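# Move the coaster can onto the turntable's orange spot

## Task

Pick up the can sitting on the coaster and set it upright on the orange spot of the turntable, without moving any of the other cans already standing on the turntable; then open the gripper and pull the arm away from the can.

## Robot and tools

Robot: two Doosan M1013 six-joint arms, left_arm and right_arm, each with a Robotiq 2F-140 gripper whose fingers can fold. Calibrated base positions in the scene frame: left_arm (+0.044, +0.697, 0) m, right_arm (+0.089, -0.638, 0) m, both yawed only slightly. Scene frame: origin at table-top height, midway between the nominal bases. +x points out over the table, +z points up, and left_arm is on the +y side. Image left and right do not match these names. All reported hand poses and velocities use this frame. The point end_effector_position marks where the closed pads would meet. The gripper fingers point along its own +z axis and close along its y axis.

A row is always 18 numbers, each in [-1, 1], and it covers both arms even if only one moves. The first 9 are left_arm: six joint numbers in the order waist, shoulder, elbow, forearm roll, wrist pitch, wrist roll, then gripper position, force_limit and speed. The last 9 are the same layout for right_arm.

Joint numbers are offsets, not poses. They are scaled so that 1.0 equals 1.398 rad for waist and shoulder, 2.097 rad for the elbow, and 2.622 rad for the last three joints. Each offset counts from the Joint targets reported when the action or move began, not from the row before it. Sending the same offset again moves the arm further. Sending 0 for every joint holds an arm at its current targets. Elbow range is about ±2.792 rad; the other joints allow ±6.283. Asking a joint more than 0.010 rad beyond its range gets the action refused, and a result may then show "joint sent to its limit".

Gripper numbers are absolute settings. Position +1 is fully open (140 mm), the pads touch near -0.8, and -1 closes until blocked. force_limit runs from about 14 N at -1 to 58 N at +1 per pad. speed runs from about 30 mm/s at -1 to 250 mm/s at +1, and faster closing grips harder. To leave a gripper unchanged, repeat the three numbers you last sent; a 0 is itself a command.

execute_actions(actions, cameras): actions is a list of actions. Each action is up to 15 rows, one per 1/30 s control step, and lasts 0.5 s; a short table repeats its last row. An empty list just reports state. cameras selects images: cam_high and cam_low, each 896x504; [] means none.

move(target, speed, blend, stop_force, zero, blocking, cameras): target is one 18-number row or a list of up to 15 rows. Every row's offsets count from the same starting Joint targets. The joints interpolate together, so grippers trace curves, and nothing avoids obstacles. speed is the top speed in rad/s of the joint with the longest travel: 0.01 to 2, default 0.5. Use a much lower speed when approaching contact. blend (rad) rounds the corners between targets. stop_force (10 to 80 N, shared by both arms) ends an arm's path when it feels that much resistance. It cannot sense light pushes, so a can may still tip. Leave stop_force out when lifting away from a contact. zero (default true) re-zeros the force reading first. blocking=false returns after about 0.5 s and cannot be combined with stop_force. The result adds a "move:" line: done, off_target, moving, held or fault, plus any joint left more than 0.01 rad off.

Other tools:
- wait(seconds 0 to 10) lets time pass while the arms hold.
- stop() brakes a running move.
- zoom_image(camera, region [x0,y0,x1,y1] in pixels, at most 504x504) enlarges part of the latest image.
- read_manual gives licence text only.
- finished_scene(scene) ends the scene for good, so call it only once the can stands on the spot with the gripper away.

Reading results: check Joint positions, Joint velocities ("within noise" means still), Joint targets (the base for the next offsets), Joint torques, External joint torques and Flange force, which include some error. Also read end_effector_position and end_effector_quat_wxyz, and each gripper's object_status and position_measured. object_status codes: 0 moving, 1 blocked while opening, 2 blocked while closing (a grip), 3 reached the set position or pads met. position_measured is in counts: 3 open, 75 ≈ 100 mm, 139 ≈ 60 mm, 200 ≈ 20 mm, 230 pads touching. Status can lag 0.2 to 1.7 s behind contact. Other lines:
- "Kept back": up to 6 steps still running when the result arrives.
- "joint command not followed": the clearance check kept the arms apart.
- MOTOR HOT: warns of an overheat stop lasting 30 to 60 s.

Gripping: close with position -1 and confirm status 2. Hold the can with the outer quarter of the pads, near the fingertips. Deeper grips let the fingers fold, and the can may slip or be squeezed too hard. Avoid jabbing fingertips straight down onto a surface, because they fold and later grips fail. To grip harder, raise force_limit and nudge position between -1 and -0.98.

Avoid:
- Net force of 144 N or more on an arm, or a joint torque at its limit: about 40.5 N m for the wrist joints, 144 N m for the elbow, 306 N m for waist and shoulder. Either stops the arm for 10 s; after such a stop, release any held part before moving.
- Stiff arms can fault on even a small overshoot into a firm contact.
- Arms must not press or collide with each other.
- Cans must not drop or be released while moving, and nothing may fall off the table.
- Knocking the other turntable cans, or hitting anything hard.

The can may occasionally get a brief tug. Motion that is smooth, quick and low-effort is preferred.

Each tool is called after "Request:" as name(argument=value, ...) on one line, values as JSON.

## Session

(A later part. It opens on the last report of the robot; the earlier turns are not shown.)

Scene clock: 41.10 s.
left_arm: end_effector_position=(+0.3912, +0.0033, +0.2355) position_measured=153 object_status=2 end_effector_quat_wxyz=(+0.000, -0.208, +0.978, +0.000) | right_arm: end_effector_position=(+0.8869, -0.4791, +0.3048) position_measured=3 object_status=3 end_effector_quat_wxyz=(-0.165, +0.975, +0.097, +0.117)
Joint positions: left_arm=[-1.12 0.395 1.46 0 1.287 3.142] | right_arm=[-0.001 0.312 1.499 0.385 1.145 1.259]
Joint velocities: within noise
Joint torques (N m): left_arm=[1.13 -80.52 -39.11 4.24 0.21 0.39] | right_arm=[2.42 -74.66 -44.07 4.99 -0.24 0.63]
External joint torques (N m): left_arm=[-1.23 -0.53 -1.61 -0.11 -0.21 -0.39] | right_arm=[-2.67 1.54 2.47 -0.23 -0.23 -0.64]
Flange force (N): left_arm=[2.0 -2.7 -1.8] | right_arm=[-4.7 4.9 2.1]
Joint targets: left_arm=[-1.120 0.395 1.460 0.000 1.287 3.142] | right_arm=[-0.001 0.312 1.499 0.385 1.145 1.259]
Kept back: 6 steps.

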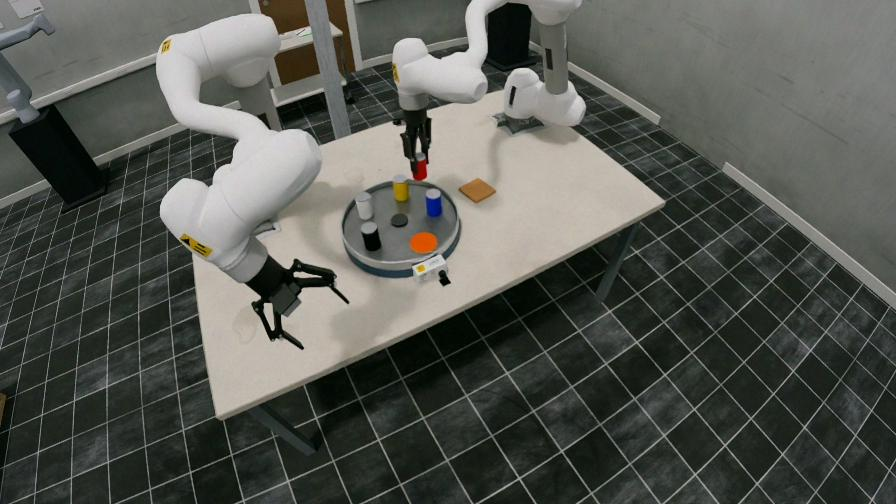

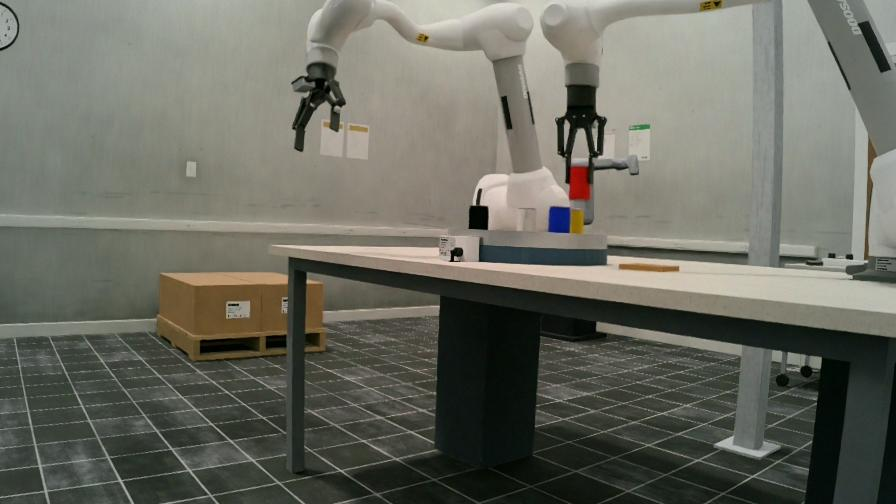

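Request:
wait(seconds=0.1, cameras=["cam_high", "cam_low"])

Request:
zoom_image(camera="cam_high", region=[390, 130, 450, 190])

Request:
zoom_image(camera="cam_high", region=[390, 170, 450, 230])

Scene clock: 42.50 s.
left_arm: end_effector_position=(+0.3912, +0.0033, +0.2355) position_measured=153 object_status=2 end_effector_quat_wxyz=(+0.000, -0.208, +0.978, +0.000) | right_arm: end_effector_position=(+0.8869, -0.4791, +0.3048) position_measured=3 object_status=3 end_effector_quat_wxyz=(-0.165, +0.975, +0.097, +0.117)
Joint positions: left_arm=[-1.12 0.395 1.46 0 1.287 3.142] | right_arm=[-0.001 0.312 1.499 0.385 1.145 1.259]
Joint velocities: within noise
Joint torques (N m): left_arm=[1.21 -80.71 -39.1 4.25 0.25 0.37] | right_arm=[2.35 -75.45 -44.19 4.97 -0.26 0.61]
External joint torques (N m): left_arm=[-1.39 -0.36 -1.66 -0.12 -0.26 -0.37] | right_arm=[-2.46 2.19 2.55 -0.2 -0.21 -0.62]
Flange force (N): left_arm=[2.1 -3.0 -1.7] | right_arm=[-4.0 4.9 2.7]
Joint targets: left_arm=[-1.120 0.395 1.460 0.000 1.287 3.142] | right_arm=[-0.001 0.312 1.499 0.385 1.145 1.259]
Tool commands: left_gripper/position=-1.0 left_gripper/force_limit=+0.0 left_gripper/speed=-1.0 right_gripper/position=+1.0 right_gripper/force_limit=+1.0 right_gripper/speed=+1.0
wait: 0.10 s; at rest from the start

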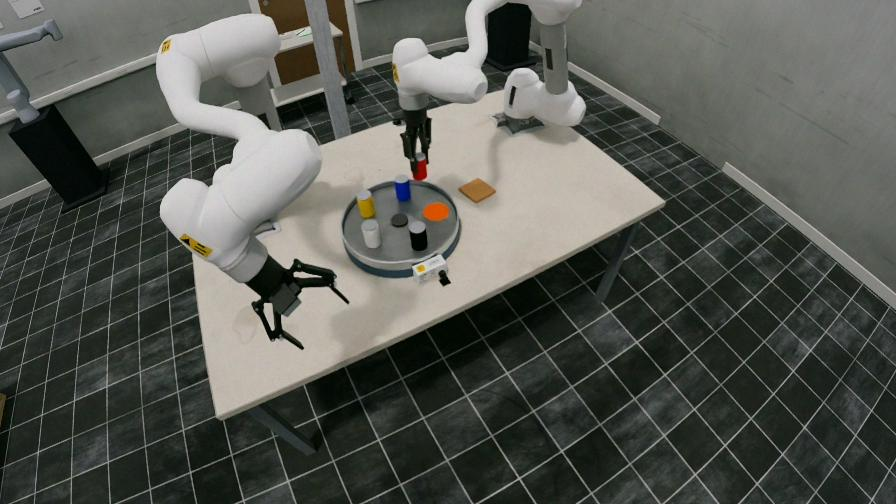

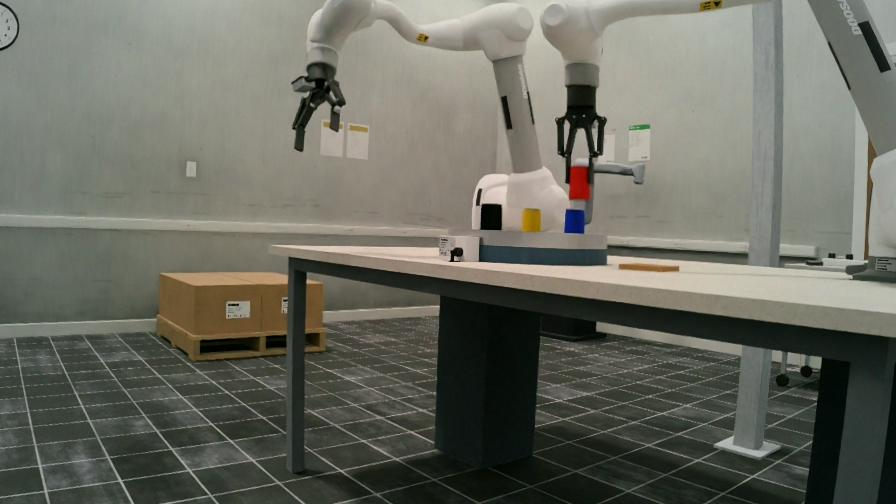

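Scaled by 8.400 from the camera's 896x504 image, which has a finer 1280x720 frame.

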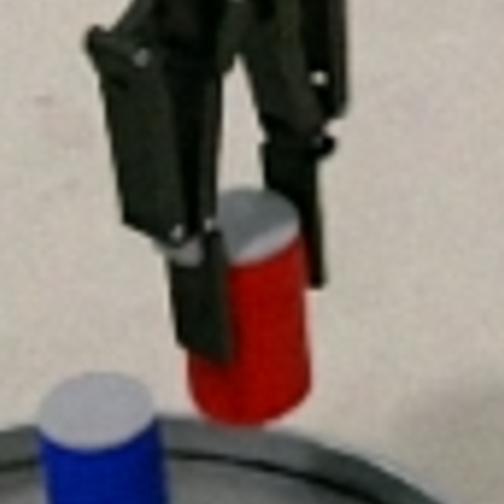

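Scaled by 8.400 from the camera's 896x504 image, which has a finer 1280x720 frame.

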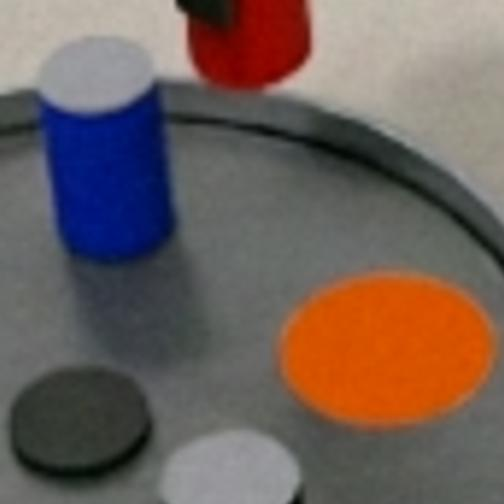

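Request:
zoom_image(camera="cam_high", region=[402, 146, 438, 182])

Scaled by 14.000 from the camera's 896x504 image, which has a finer 1280x720 frame.

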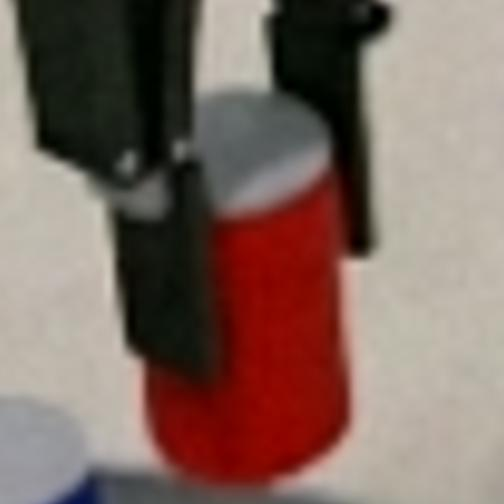

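Request:
wait(seconds=0.1, cameras=[])

Scene clock: 47.03 s.
left_arm: end_effector_position=(+0.3912, +0.0033, +0.2355) position_measured=153 object_status=2 end_effector_quat_wxyz=(+0.000, -0.208, +0.978, +0.000) | right_arm: end_effector_position=(+0.8869, -0.4791, +0.3048) position_measured=3 object_status=3 end_effector_quat_wxyz=(-0.165, +0.975, +0.097, +0.117)
Joint positions: left_arm=[-1.12 0.395 1.46 0 1.287 3.142] | right_arm=[-0.001 0.312 1.499 0.385 1.145 1.259]
Joint velocities: within noise
Joint torques (N m): left_arm=[1.46 -80.42 -39.14 4.25 0.18 0.37] | right_arm=[2.28 -75.06 -44.19 4.98 -0.28 0.62]
External joint torques (N m): left_arm=[-1.8 -0.59 -1.59 -0.13 -0.18 -0.37] | right_arm=[-2.16 1.85 2.75 -0.23 -0.18 -0.64]
Flange force (N): left_arm=[2.7 -2.5 -1.9] | right_arm=[-4.8 4.4 2.7]
Joint targets: left_arm=[-1.120 0.395 1.460 0.000 1.287 3.142] | right_arm=[-0.001 0.312 1.499 0.385 1.145 1.259]
Tool commands: left_gripper/position=-1.0 left_gripper/force_limit=+0.0 left_gripper/speed=-1.0 right_gripper/position=+1.0 right_gripper/force_limit=+1.0 right_gripper/speed=+1.0
wait: 0.10 s; at rest from the start
No camera images: "cameras" was empty.

Request:
wait(seconds=3.56, cameras=["cam_high"])

Request:
zoom_image(camera="cam_high", region=[390, 150, 450, 210])

Request:
zoom_image(camera="cam_high", region=[404, 182, 440, 218])

Scene clock: 50.83 s.
left_arm: end_effector_position=(+0.3912, +0.0033, +0.2355) position_measured=153 object_status=2 end_effector_quat_wxyz=(+0.000, -0.208, +0.978, +0.000) | right_arm: end_effector_position=(+0.8869, -0.4791, +0.3048) position_measured=3 object_status=3 end_effector_quat_wxyz=(-0.165, +0.975, +0.097, +0.117)
Joint positions: left_arm=[-1.12 0.395 1.46 0 1.287 3.142] | right_arm=[-0.001 0.312 1.499 0.385 1.145 1.259]
Joint velocities: within noise
Joint torques (N m): left_arm=[1.31 -80.72 -39.22 4.22 0.2 0.37] | right_arm=[2.16 -74.88 -43.99 4.96 -0.26 0.63]
External joint torques (N m): left_arm=[-1.47 -0.41 -1.62 -0.08 -0.21 -0.37] | right_arm=[-2.17 1.84 2.48 -0.2 -0.2 -0.64]
Flange force (N): left_arm=[2.2 -2.9 -1.8] | right_arm=[-4.2 4.4 2.5]
Joint targets: left_arm=[-1.120 0.395 1.460 0.000 1.287 3.142] | right_arm=[-0.001 0.312 1.499 0.385 1.145 1.259]
Tool commands: left_gripper/position=-1.0 left_gripper/force_limit=+0.0 left_gripper/speed=-1.0 right_gripper/position=+1.0 right_gripper/force_limit=+1.0 right_gripper/speed=+1.0
wait: 3.57 s; at rest from the start
Images, in order (width x height): cam_high 896x504.

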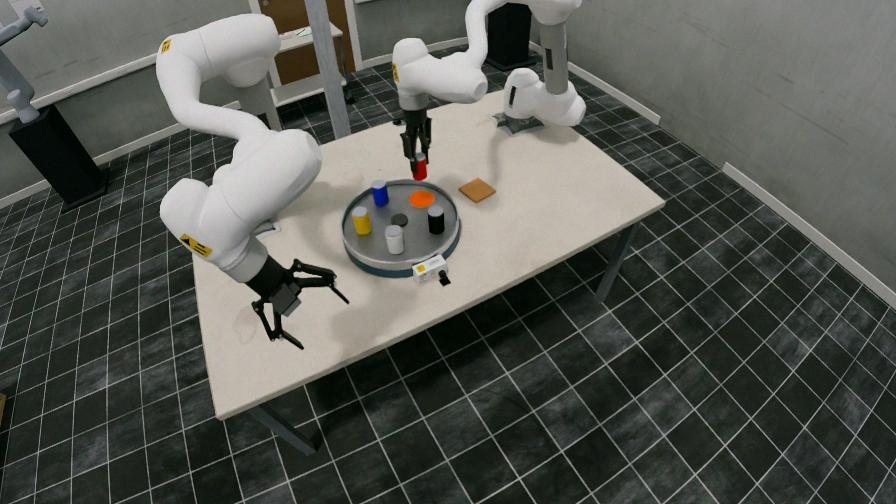

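Scaled by 8.400 from the camera's 896x504 image, which has a finer 1280x720 frame.

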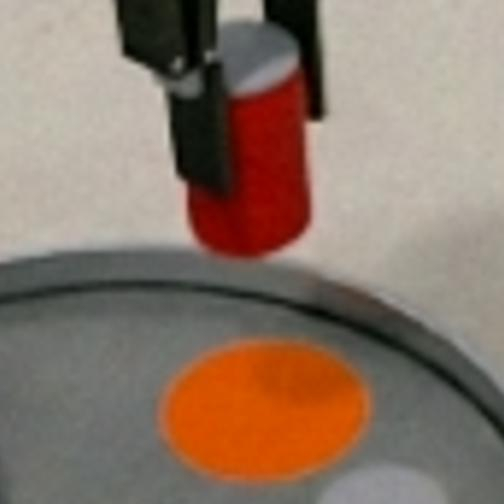

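Scaled by 14.000 from the camera's 896x504 image, which has a finer 1280x720 frame.

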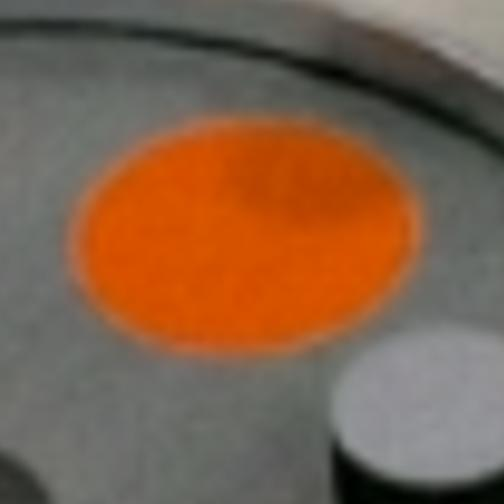

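Request:
wait(seconds=0.1, cameras=["cam_high", "cam_low"])

Request:
zoom_image(camera="cam_low", region=[545, 140, 615, 240])

Request:
zoom_image(camera="cam_high", region=[330, 140, 530, 290])

Scene clock: 52.40 s.
left_arm: end_effector_position=(+0.3912, +0.0033, +0.2355) position_measured=153 object_status=2 end_effector_quat_wxyz=(+0.000, -0.208, +0.978, +0.000) | right_arm: end_effector_position=(+0.8869, -0.4791, +0.3048) position_measured=3 object_status=3 end_effector_quat_wxyz=(-0.165, +0.975, +0.097, +0.117)
Joint positions: left_arm=[-1.12 0.395 1.46 0 1.287 3.142] | right_arm=[-0.001 0.312 1.499 0.385 1.145 1.259]
Joint velocities: within noise
Joint torques (N m): left_arm=[1.25 -80.67 -39.14 4.23 0.19 0.36] | right_arm=[1.83 -74.71 -43.92 4.97 -0.28 0.66]
External joint torques (N m): left_arm=[-1.4 -0.7 -1.8 -0.08 -0.2 -0.36] | right_arm=[-2 1.58 2.42 -0.22 -0.19 -0.68]
Flange force (N): left_arm=[2.1 -2.8 -2.2] | right_arm=[-4.4 4.1 2.3]
Joint targets: left_arm=[-1.120 0.395 1.460 0.000 1.287 3.142] | right_arm=[-0.001 0.312 1.499 0.385 1.145 1.259]
Tool commands: left_gripper/position=-1.0 left_gripper/force_limit=+0.0 left_gripper/speed=-1.0 right_gripper/position=+1.0 right_gripper/force_limit=+1.0 right_gripper/speed=+1.0
wait: 0.10 s; at rest from the start

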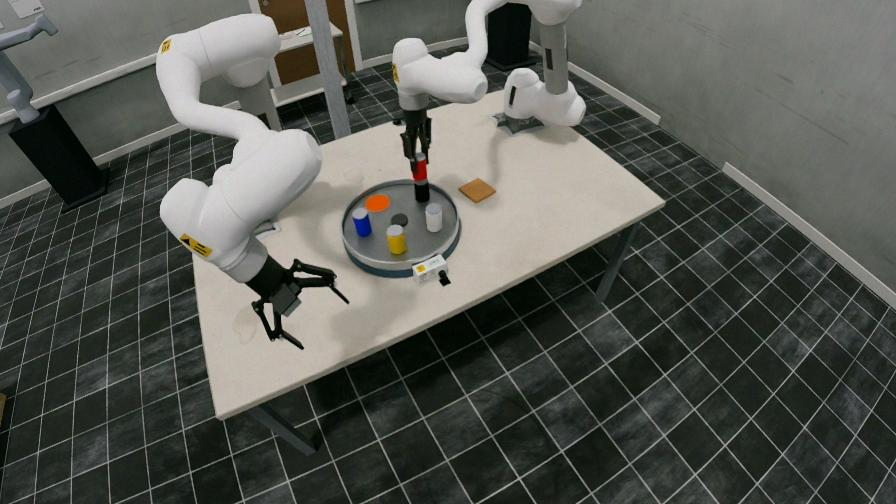

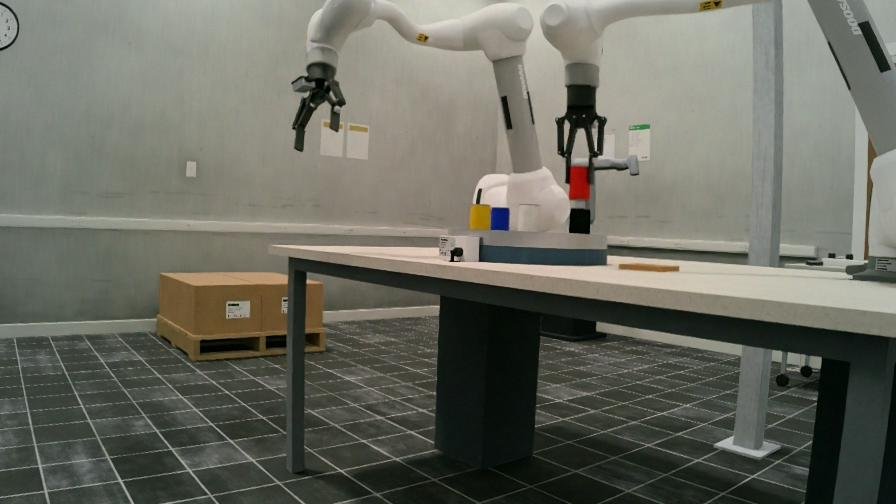

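Scaled by 5.040 from the camera's 896x504 image, which has a finer 1280x720 frame.

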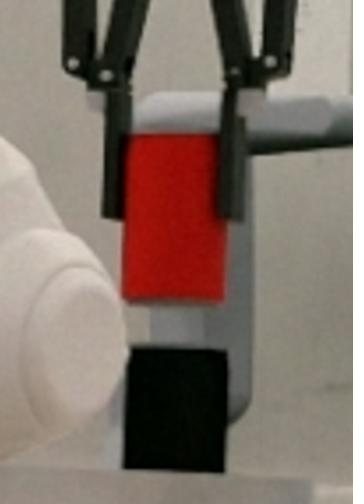

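Scaled by 2.520 from the camera's 896x504 image, which has a finer 1280x720 frame.

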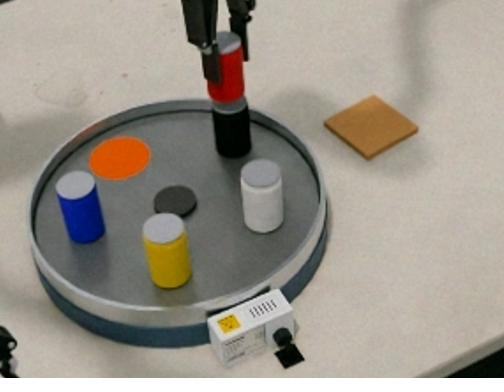

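Request:
wait(seconds=0.1, cameras=[])

Scene clock: 53.57 s.
left_arm: end_effector_position=(+0.3912, +0.0033, +0.2355) position_measured=153 object_status=2 end_effector_quat_wxyz=(+0.000, -0.208, +0.978, +0.000) | right_arm: end_effector_position=(+0.8869, -0.4791, +0.3048) position_measured=3 object_status=3 end_effector_quat_wxyz=(-0.165, +0.975, +0.097, +0.117)
Joint positions: left_arm=[-1.12 0.395 1.46 0 1.287 3.142] | right_arm=[-0.001 0.312 1.499 0.385 1.145 1.259]
Joint velocities: within noise
Joint torques (N m): left_arm=[1.02 -80.78 -39.1 4.18 0.19 0.38] | right_arm=[2.35 -74.96 -44.26 4.99 -0.26 0.62]
External joint torques (N m): left_arm=[-1.15 -0.34 -1.67 -0.03 -0.19 -0.38] | right_arm=[-2.48 1.79 2.63 -0.21 -0.22 -0.63]
Flange force (N): left_arm=[1.8 -3.1 -1.9] | right_arm=[-4.7 4.7 2.4]
Joint targets: left_arm=[-1.120 0.395 1.460 0.000 1.287 3.142] | right_arm=[-0.001 0.312 1.499 0.385 1.145 1.259]
Tool commands: left_gripper/position=-1.0 left_gripper/force_limit=+0.0 left_gripper/speed=-1.0 right_gripper/position=+1.0 right_gripper/force_limit=+1.0 right_gripper/speed=+1.0
wait: 0.10 s; at rest from the start
No camera images: "cameras" was empty.

Request:
wait(seconds=3.56, cameras=[])

Request:
move(target=[0, 0.04545, 0.0538, 0, -0.06726, 0, -1, 0, -1, 0, 0, 0, 0, 0, 0, 1, 1, 1], speed=0.4, cameras=["cam_high"])

Request:
execute_actions(actions=[[[0, 0, 0, 0, 0, 0, 1, 0, 1, 0, 0, 0, 0, 0, 0, 1, 1, 1]]], cameras=["cam_high", "cam_low"])

Scene clock: 57.40 s.
left_arm: end_effector_position=(+0.3912, +0.0033, +0.2355) position_measured=153 object_status=2 end_effector_quat_wxyz=(+0.000, -0.208, +0.978, +0.000) | right_arm: end_effector_position=(+0.8869, -0.4791, +0.3048) position_measured=3 object_status=3 end_effector_quat_wxyz=(-0.165, +0.975, +0.097, +0.117)
Joint positions: left_arm=[-1.12 0.395 1.46 0 1.287 3.142] | right_arm=[-0.001 0.312 1.499 0.385 1.145 1.259]
Joint velocities: within noise
Joint torques (N m): left_arm=[1.11 -80.6 -39.11 4.23 0.2 0.37] | right_arm=[1.91 -75.04 -44.18 4.93 -0.24 0.62]
External joint torques (N m): left_arm=[-0.97 -0.68 -1.76 -0.08 -0.21 -0.37] | right_arm=[-1.94 1.88 2.65 -0.17 -0.23 -0.64]
Flange force (N): left_arm=[1.6 -2.8 -2.1] | right_arm=[-4.6 4.1 2.8]
Joint targets: left_arm=[-1.120 0.395 1.460 0.000 1.287 3.142] | right_arm=[-0.001 0.312 1.499 0.385 1.145 1.259]
Tool commands: left_gripper/position=-1.0 left_gripper/force_limit=+0.0 left_gripper/speed=-1.0 right_gripper/position=+1.0 right_gripper/force_limit=+1.0 right_gripper/speed=+1.0
wait: 3.57 s; at rest from the start
No camera images: "cameras" was empty.

Scene clock: 58.23 s.
left_arm: end_effector_position=(+0.3913, +0.0032, +0.1278) position_measured=153 object_status=2 end_effector_quat_wxyz=(+0.000, -0.208, +0.978, +0.000) | right_arm: end_effector_position=(+0.8869, -0.4791, +0.3048) position_measured=3 object_status=3 end_effector_quat_wxyz=(-0.165, +0.975, +0.097, +0.117)
Joint positions: left_arm=[-1.12 0.458 1.573 0 1.11 3.142] | right_arm=[-0.001 0.312 1.499 0.385 1.145 1.259]
Joint velocities: within noise
Joint torques (N m): left_arm=[4.6 -60.4 -21.27 5.51 0.41 0.38] | right_arm=[2.15 -74.83 -44.22 4.95 -0.26 0.62]
External joint torques (N m): left_arm=[-5.08 -23.97 -16.77 -1.67 -0.42 -0.38] | right_arm=[-2.33 1.3 2.42 -0.16 -0.22 -0.64]
Flange force (N): left_arm=[6.9 -2.5 -31.4] | right_arm=[-4.9 4.4 2.0]
Joint targets: left_arm=[-1.120 0.458 1.573 0.000 1.110 3.142] | right_arm=[-0.001 0.312 1.499 0.385 1.145 1.259]
move: done
Images, in order (width x height): cam_high 896x504.

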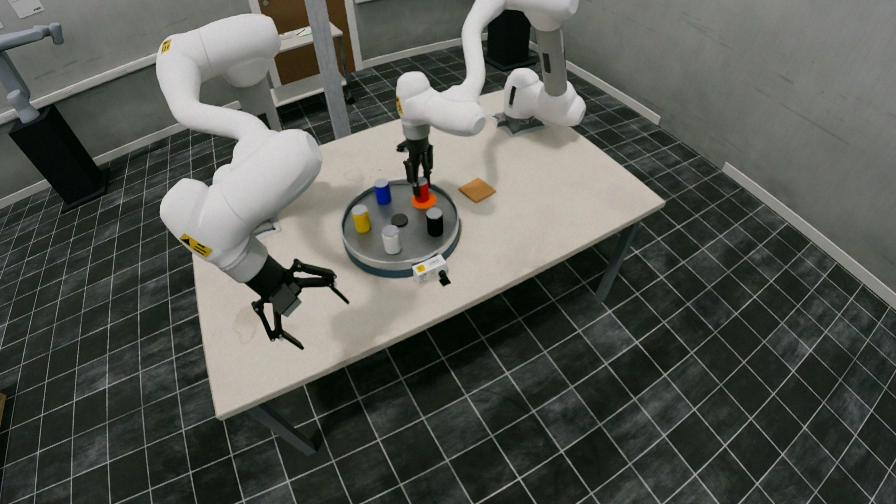

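Scene clock: 58.53 s.
left_arm: end_effector_position=(+0.3912, +0.0034, +0.1272) position_measured=76 object_status=0 end_effector_quat_wxyz=(+0.000, -0.208, +0.978, +0.000) | right_arm: end_effector_position=(+0.8869, -0.4791, +0.3048) position_measured=3 object_status=3 end_effector_quat_wxyz=(-0.165, +0.975, +0.097, +0.117)
Joint positions: left_arm=[-1.12 0.459 1.573 0 1.11 3.142] | right_arm=[-0.001 0.312 1.499 0.385 1.145 1.259]
Joint velocities: within noise
Joint torques (N m): left_arm=[1.45 -82.14 -35.09 3.96 0.2 0.38] | right_arm=[2.11 -74.81 -44.05 4.99 -0.29 0.64]
External joint torques (N m): left_arm=[-1.47 -2.62 -3.06 -0.08 -0.2 -0.38] | right_arm=[-2.21 1.52 2.37 -0.22 -0.18 -0.66]
Flange force (N): left_arm=[2.3 -2.9 -4.3] | right_arm=[-4.4 4.3 2.1]
Joint targets: left_arm=[-1.120 0.458 1.573 0.000 1.110 3.142] | right_arm=[-0.001 0.312 1.499 0.385 1.145 1.259]
Kept back: 6 steps.

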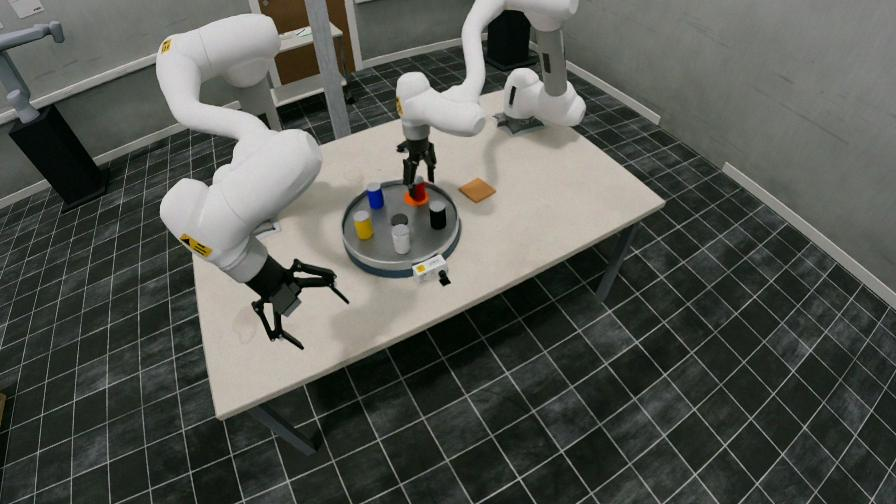

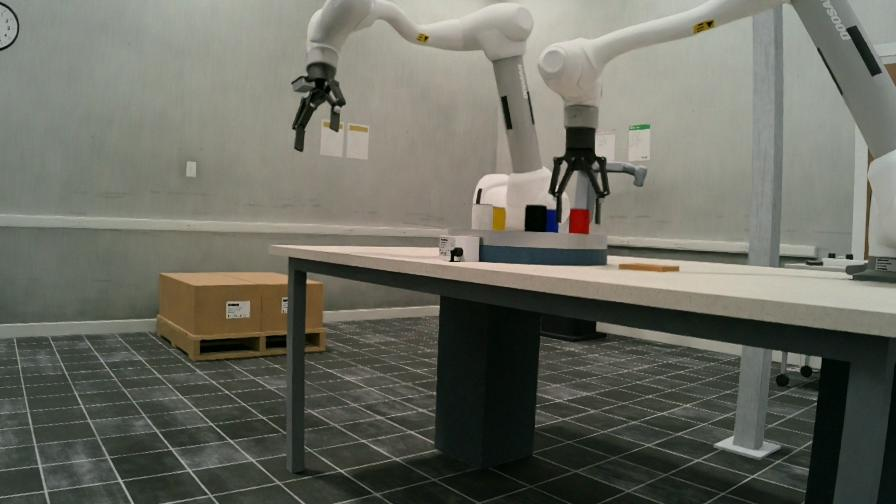

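Request:
wait(seconds=1.0, cameras=["cam_high", "cam_low"])

Request:
zoom_image(camera="cam_high", region=[330, 140, 530, 290])

Request:
zoom_image(camera="cam_high", region=[345, 165, 415, 225])

Scene clock: 59.83 s.
left_arm: end_effector_position=(+0.3912, +0.0033, +0.1275) position_measured=3 object_status=3 end_effector_quat_wxyz=(+0.000, -0.208, +0.978, +0.000) | right_arm: end_effector_position=(+0.8869, -0.4791, +0.3048) position_measured=3 object_status=3 end_effector_quat_wxyz=(-0.165, +0.975, +0.097, +0.117)
Joint positions: left_arm=[-1.12 0.458 1.573 0 1.11 3.142] | right_arm=[-0.001 0.312 1.499 0.385 1.145 1.259]
Joint velocities: within noise
Joint torques (N m): left_arm=[1.23 -82.61 -35.52 3.97 0.2 0.38] | right_arm=[2.59 -74.91 -44.04 4.95 -0.29 0.62]
External joint torques (N m): left_arm=[-1.62 -1.8 -2.56 -0.12 -0.21 -0.38] | right_arm=[-2.73 1.74 2.4 -0.18 -0.19 -0.63]
Flange force (N): left_arm=[2.5 -3.0 -3.2] | right_arm=[-4.3 5.0 2.1]
Joint targets: left_arm=[-1.120 0.458 1.573 0.000 1.110 3.142] | right_arm=[-0.001 0.312 1.499 0.385 1.145 1.259]
Tool commands: left_gripper/position=+1.0 left_gripper/force_limit=+0.0 left_gripper/speed=+1.0 right_gripper/position=+1.0 right_gripper/force_limit=+1.0 right_gripper/speed=+1.0
wait: 1.00 s; at rest by 0.10 s

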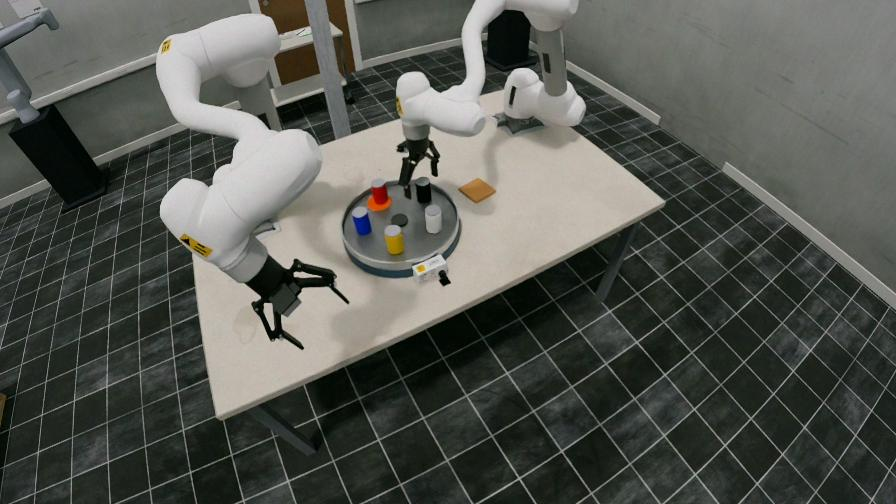

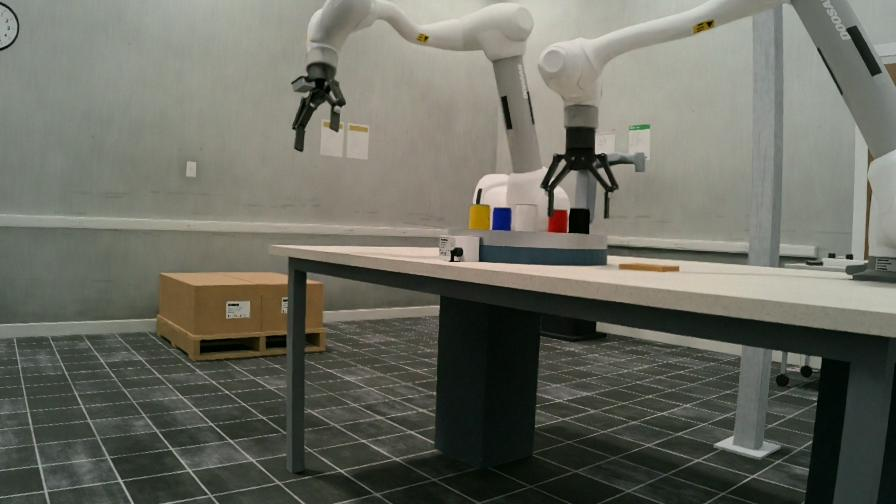

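Scaled by 2.520 from the camera's 896x504 image, which has a finer 1280x720 frame.

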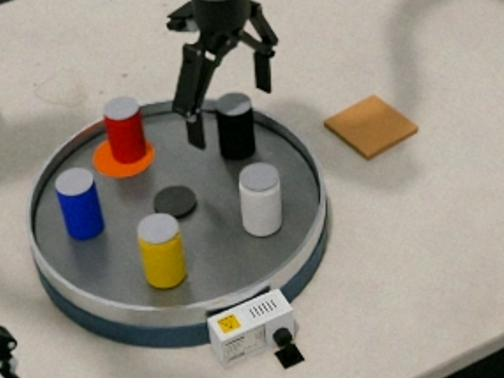

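Scaled by 7.200 from the camera's 896x504 image, which has a finer 1280x720 frame.

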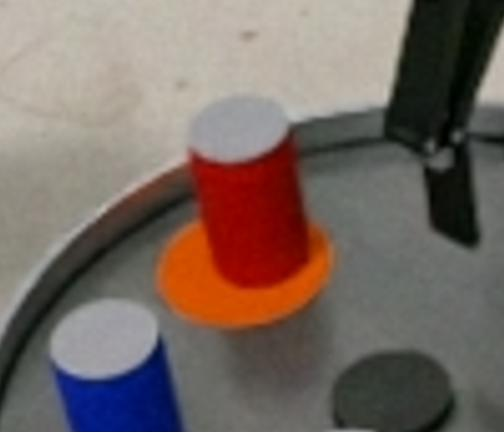

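Request:
zoom_image(camera="cam_high", region=[362, 176, 398, 212])

Scaled by 14.000 from the camera's 896x504 image, which has a finer 1280x720 frame.

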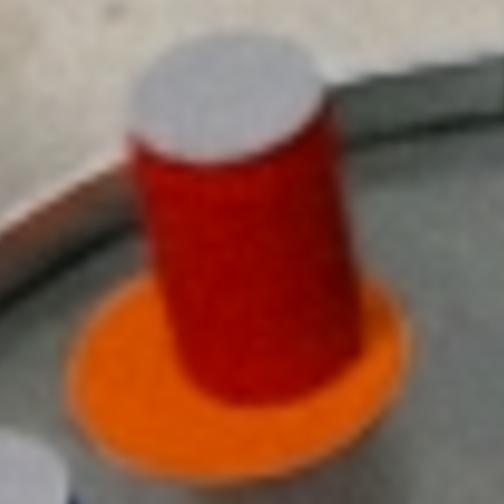

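Request:
wait(seconds=0.1, cameras=["cam_high", "cam_low"])

Request:
zoom_image(camera="cam_high", region=[330, 140, 530, 290])

Request:
zoom_image(camera="cam_low", region=[440, 180, 640, 280])

Scene clock: 65.40 s.
left_arm: end_effector_position=(+0.3912, +0.0033, +0.1275) position_measured=3 object_status=3 end_effector_quat_wxyz=(+0.000, -0.208, +0.978, +0.000) | right_arm: end_effector_position=(+0.8869, -0.4791, +0.3048) position_measured=3 object_status=3 end_effector_quat_wxyz=(-0.165, +0.975, +0.097, +0.117)
Joint positions: left_arm=[-1.12 0.458 1.573 0 1.11 3.142] | right_arm=[-0.001 0.312 1.499 0.385 1.145 1.259]
Joint velocities: within noise
Joint torques (N m): left_arm=[1.38 -82.54 -35.54 3.93 0.19 0.39] | right_arm=[2.05 -75.1 -44.12 4.98 -0.27 0.59]
External joint torques (N m): left_arm=[-1.45 -1.73 -2.36 -0.08 -0.18 -0.39] | right_arm=[-2.12 1.91 2.61 -0.23 -0.2 -0.6]
Flange force (N): left_arm=[2.3 -2.6 -3.0] | right_arm=[-4.4 4.3 2.6]
Joint targets: left_arm=[-1.120 0.458 1.573 0.000 1.110 3.142] | right_arm=[-0.001 0.312 1.499 0.385 1.145 1.259]
Tool commands: left_gripper/position=+1.0 left_gripper/force_limit=+0.0 left_gripper/speed=+1.0 right_gripper/position=+1.0 right_gripper/force_limit=+1.0 right_gripper/speed=+1.0
wait: 0.10 s; at rest from the start

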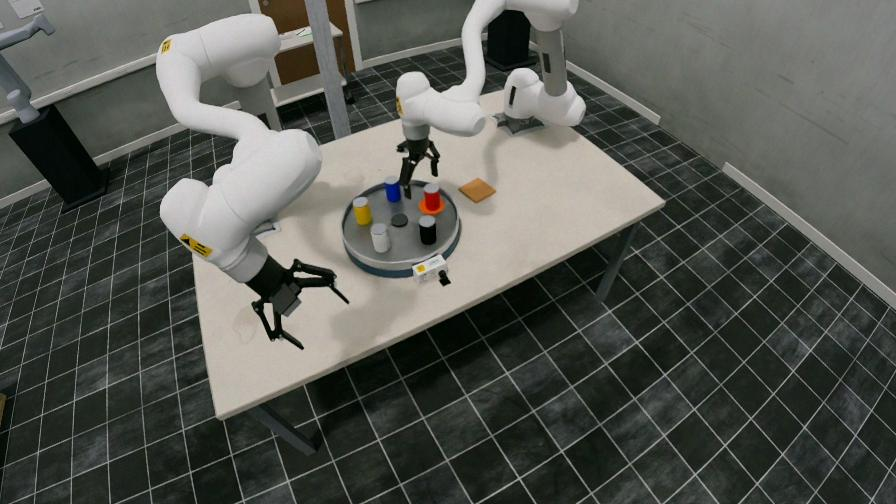

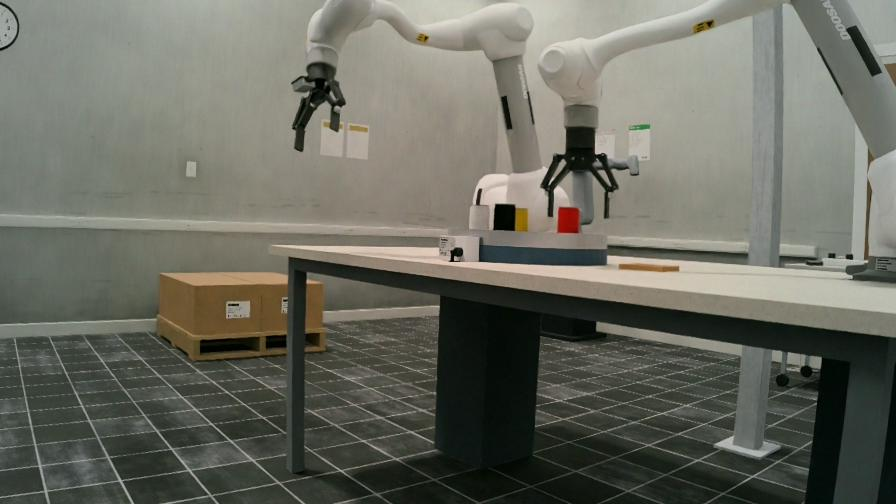

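Scaled by 2.520 from the camera's 896x504 image, which has a finer 1280x720 frame.

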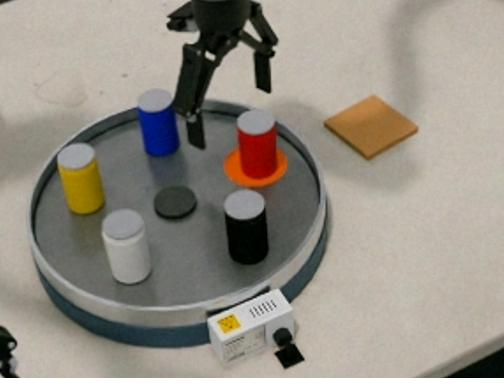

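Scaled by 2.520 from the camera's 896x504 image, which has a finer 1280x720 frame.

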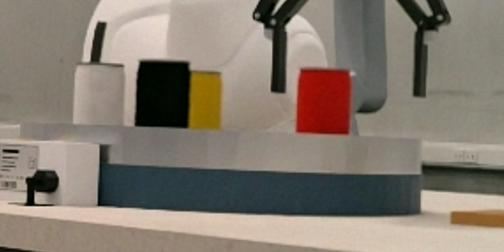

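Request:
move(target=[[0, -0.0462, -0.0542, 0, 0.068, 0, 1, 0, 1, 0, 0, 0, 0, 0, 0, 1, 1, 1], [0.25, -0.3255, 0.009, 0, 0.1661, 0, 1, 0, 1, 0, 0, 0, 0, 0, 0, 1, 1, 1]], speed=[0.4, 0.6], blend=0.04, cameras=["cam_high", "cam_low"])

Request:
zoom_image(camera="cam_high", region=[330, 140, 530, 290])

Request:
zoom_image(camera="cam_low", region=[440, 180, 640, 280])

Scene clock: 67.80 s.
left_arm: end_effector_position=(+0.4590, +0.3178, +0.4262) position_measured=3 object_status=3 end_effector_quat_wxyz=(+0.000, -0.375, +0.927, +0.000) | right_arm: end_effector_position=(+0.8869, -0.4791, +0.3048) position_measured=3 object_status=3 end_effector_quat_wxyz=(-0.165, +0.975, +0.097, +0.117)
Joint positions: left_arm=[-0.771 0.004 1.592 0 1.546 3.142] | right_arm=[-0.001 0.312 1.499 0.385 1.145 1.259]
Joint velocities: within noise
Joint torques (N m): left_arm=[2.37 -42.55 -39.8 4.39 0.09 0.38] | right_arm=[2.37 -74.89 -44.06 4.99 -0.24 0.63]
External joint torques (N m): left_arm=[-2.41 -0.29 -2.7 -0.08 -0.09 -0.38] | right_arm=[-2.25 1.69 2.54 -0.24 -0.23 -0.65]
Flange force (N): left_arm=[4.7 -3.9 -4.6] | right_arm=[-4.6 4.4 2.4]
Joint targets: left_arm=[-0.770 0.003 1.592 0.000 1.546 3.142] | right_arm=[-0.001 0.312 1.499 0.385 1.145 1.259]
move: done

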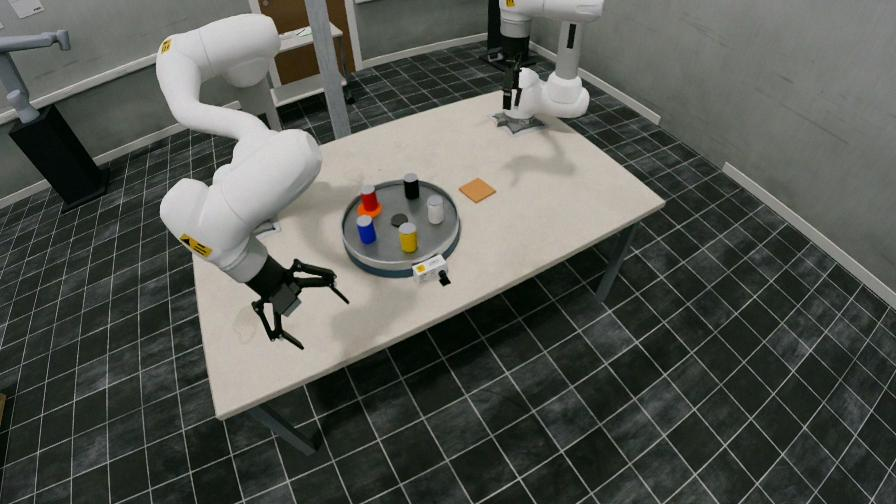

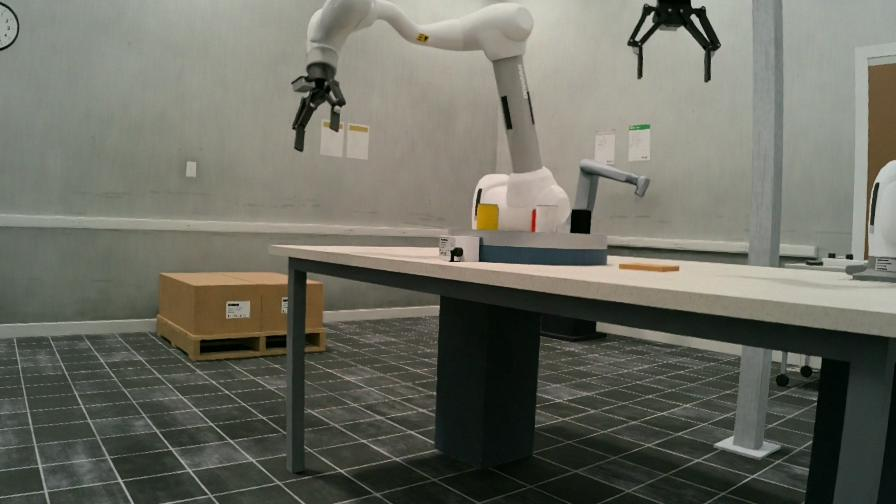

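Scaled by 2.520 from the camera's 896x504 image, which has a finer 1280x720 frame.

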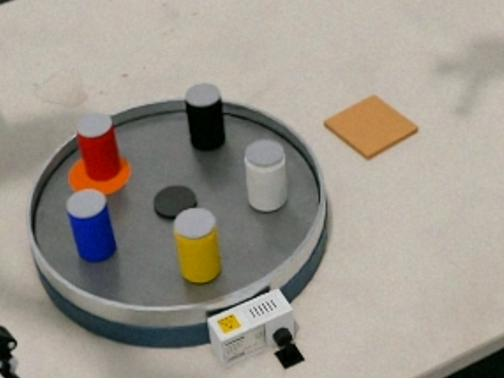

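Scaled by 2.520 from the camera's 896x504 image, which has a finer 1280x720 frame.

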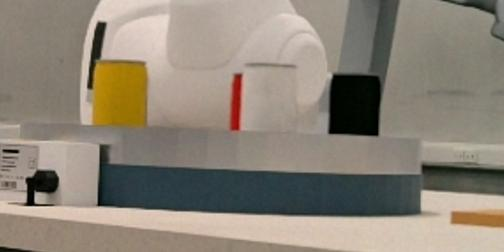

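I'll take one last look before ending the scene.

Request:
execute_actions(actions=[])

Scene clock: 68.03 s.
left_arm: end_effector_position=(+0.4590, +0.3179, +0.4263) position_measured=3 object_status=3 end_effector_quat_wxyz=(+0.000, -0.375, +0.927, +0.000) | right_arm: end_effector_position=(+0.8869, -0.4791, +0.3048) position_measured=3 object_status=3 end_effector_quat_wxyz=(-0.165, +0.975, +0.097, +0.117)
Joint positions: left_arm=[-0.77 0.003 1.592 0 1.546 3.142] | right_arm=[-0.001 0.312 1.499 0.385 1.145 1.259]
Joint velocities: within noise
Joint torques (N m): left_arm=[1.18 -42.67 -39.87 4.42 0.19 0.38] | right_arm=[1.93 -74.79 -44.19 5.01 -0.24 0.6]
External joint torques (N m): left_arm=[-1.25 -0.39 -2.81 -0.09 -0.2 -0.38] | right_arm=[-1.87 1.55 2.6 -0.25 -0.23 -0.61]
Flange force (N): left_arm=[2.7 -3.9 -4.6] | right_arm=[-4.8 3.8 2.6]
Joint targets: left_arm=[-0.770 0.003 1.592 0.000 1.546 3.142] | right_arm=[-0.001 0.312 1.499 0.385 1.145 1.259]
Tool commands: left_gripper/position=+1.0 left_gripper/force_limit=+0.0 left_gripper/speed=+1.0 right_gripper/position=+1.0 right_gripper/force_limit=+1.0 right_gripper/speed=+1.0

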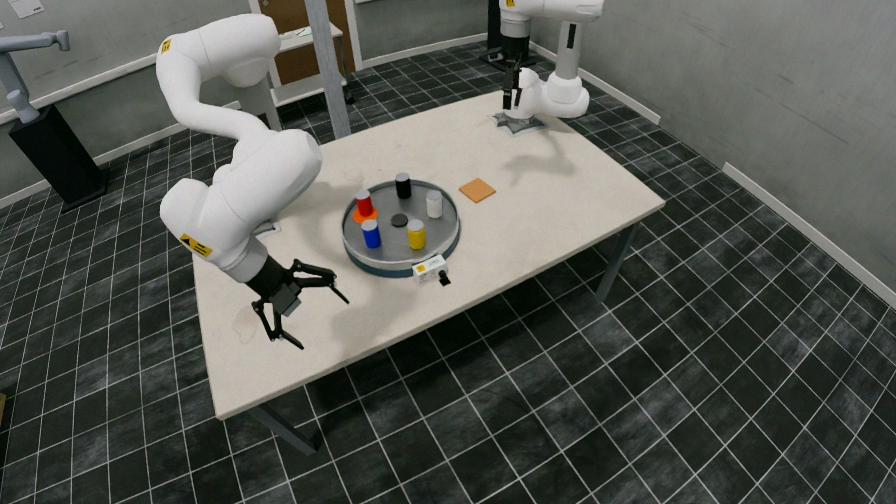

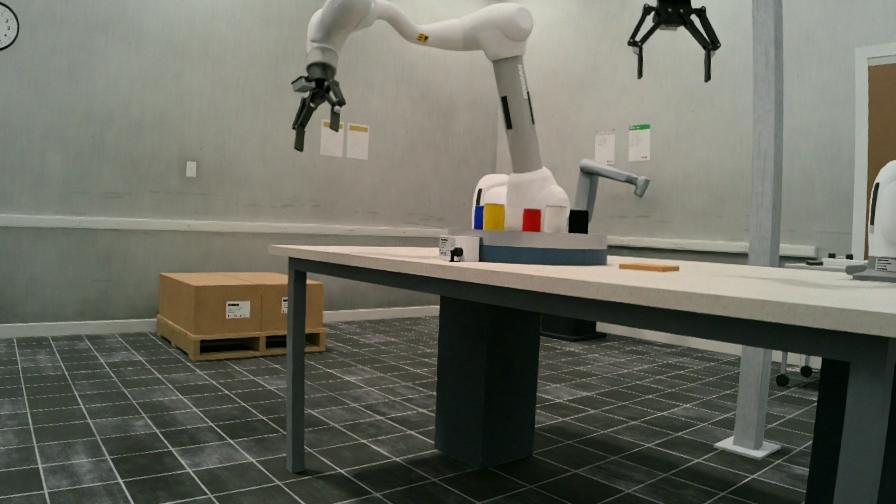

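Request:
zoom_image(camera="cam_high", region=[320, 150, 500, 290])

Scaled by 2.800 from the camera's 896x504 image, which has a finer 1280x720 frame.

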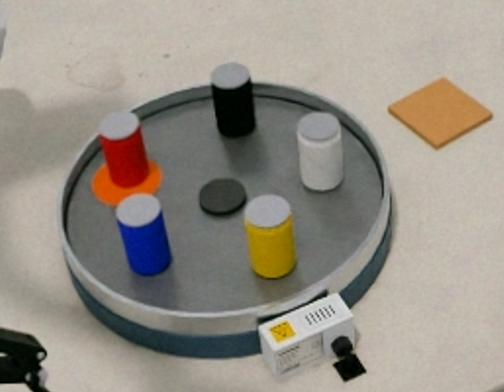

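Request:
finished_scene(scene=2)

The scene is finished: the task was done.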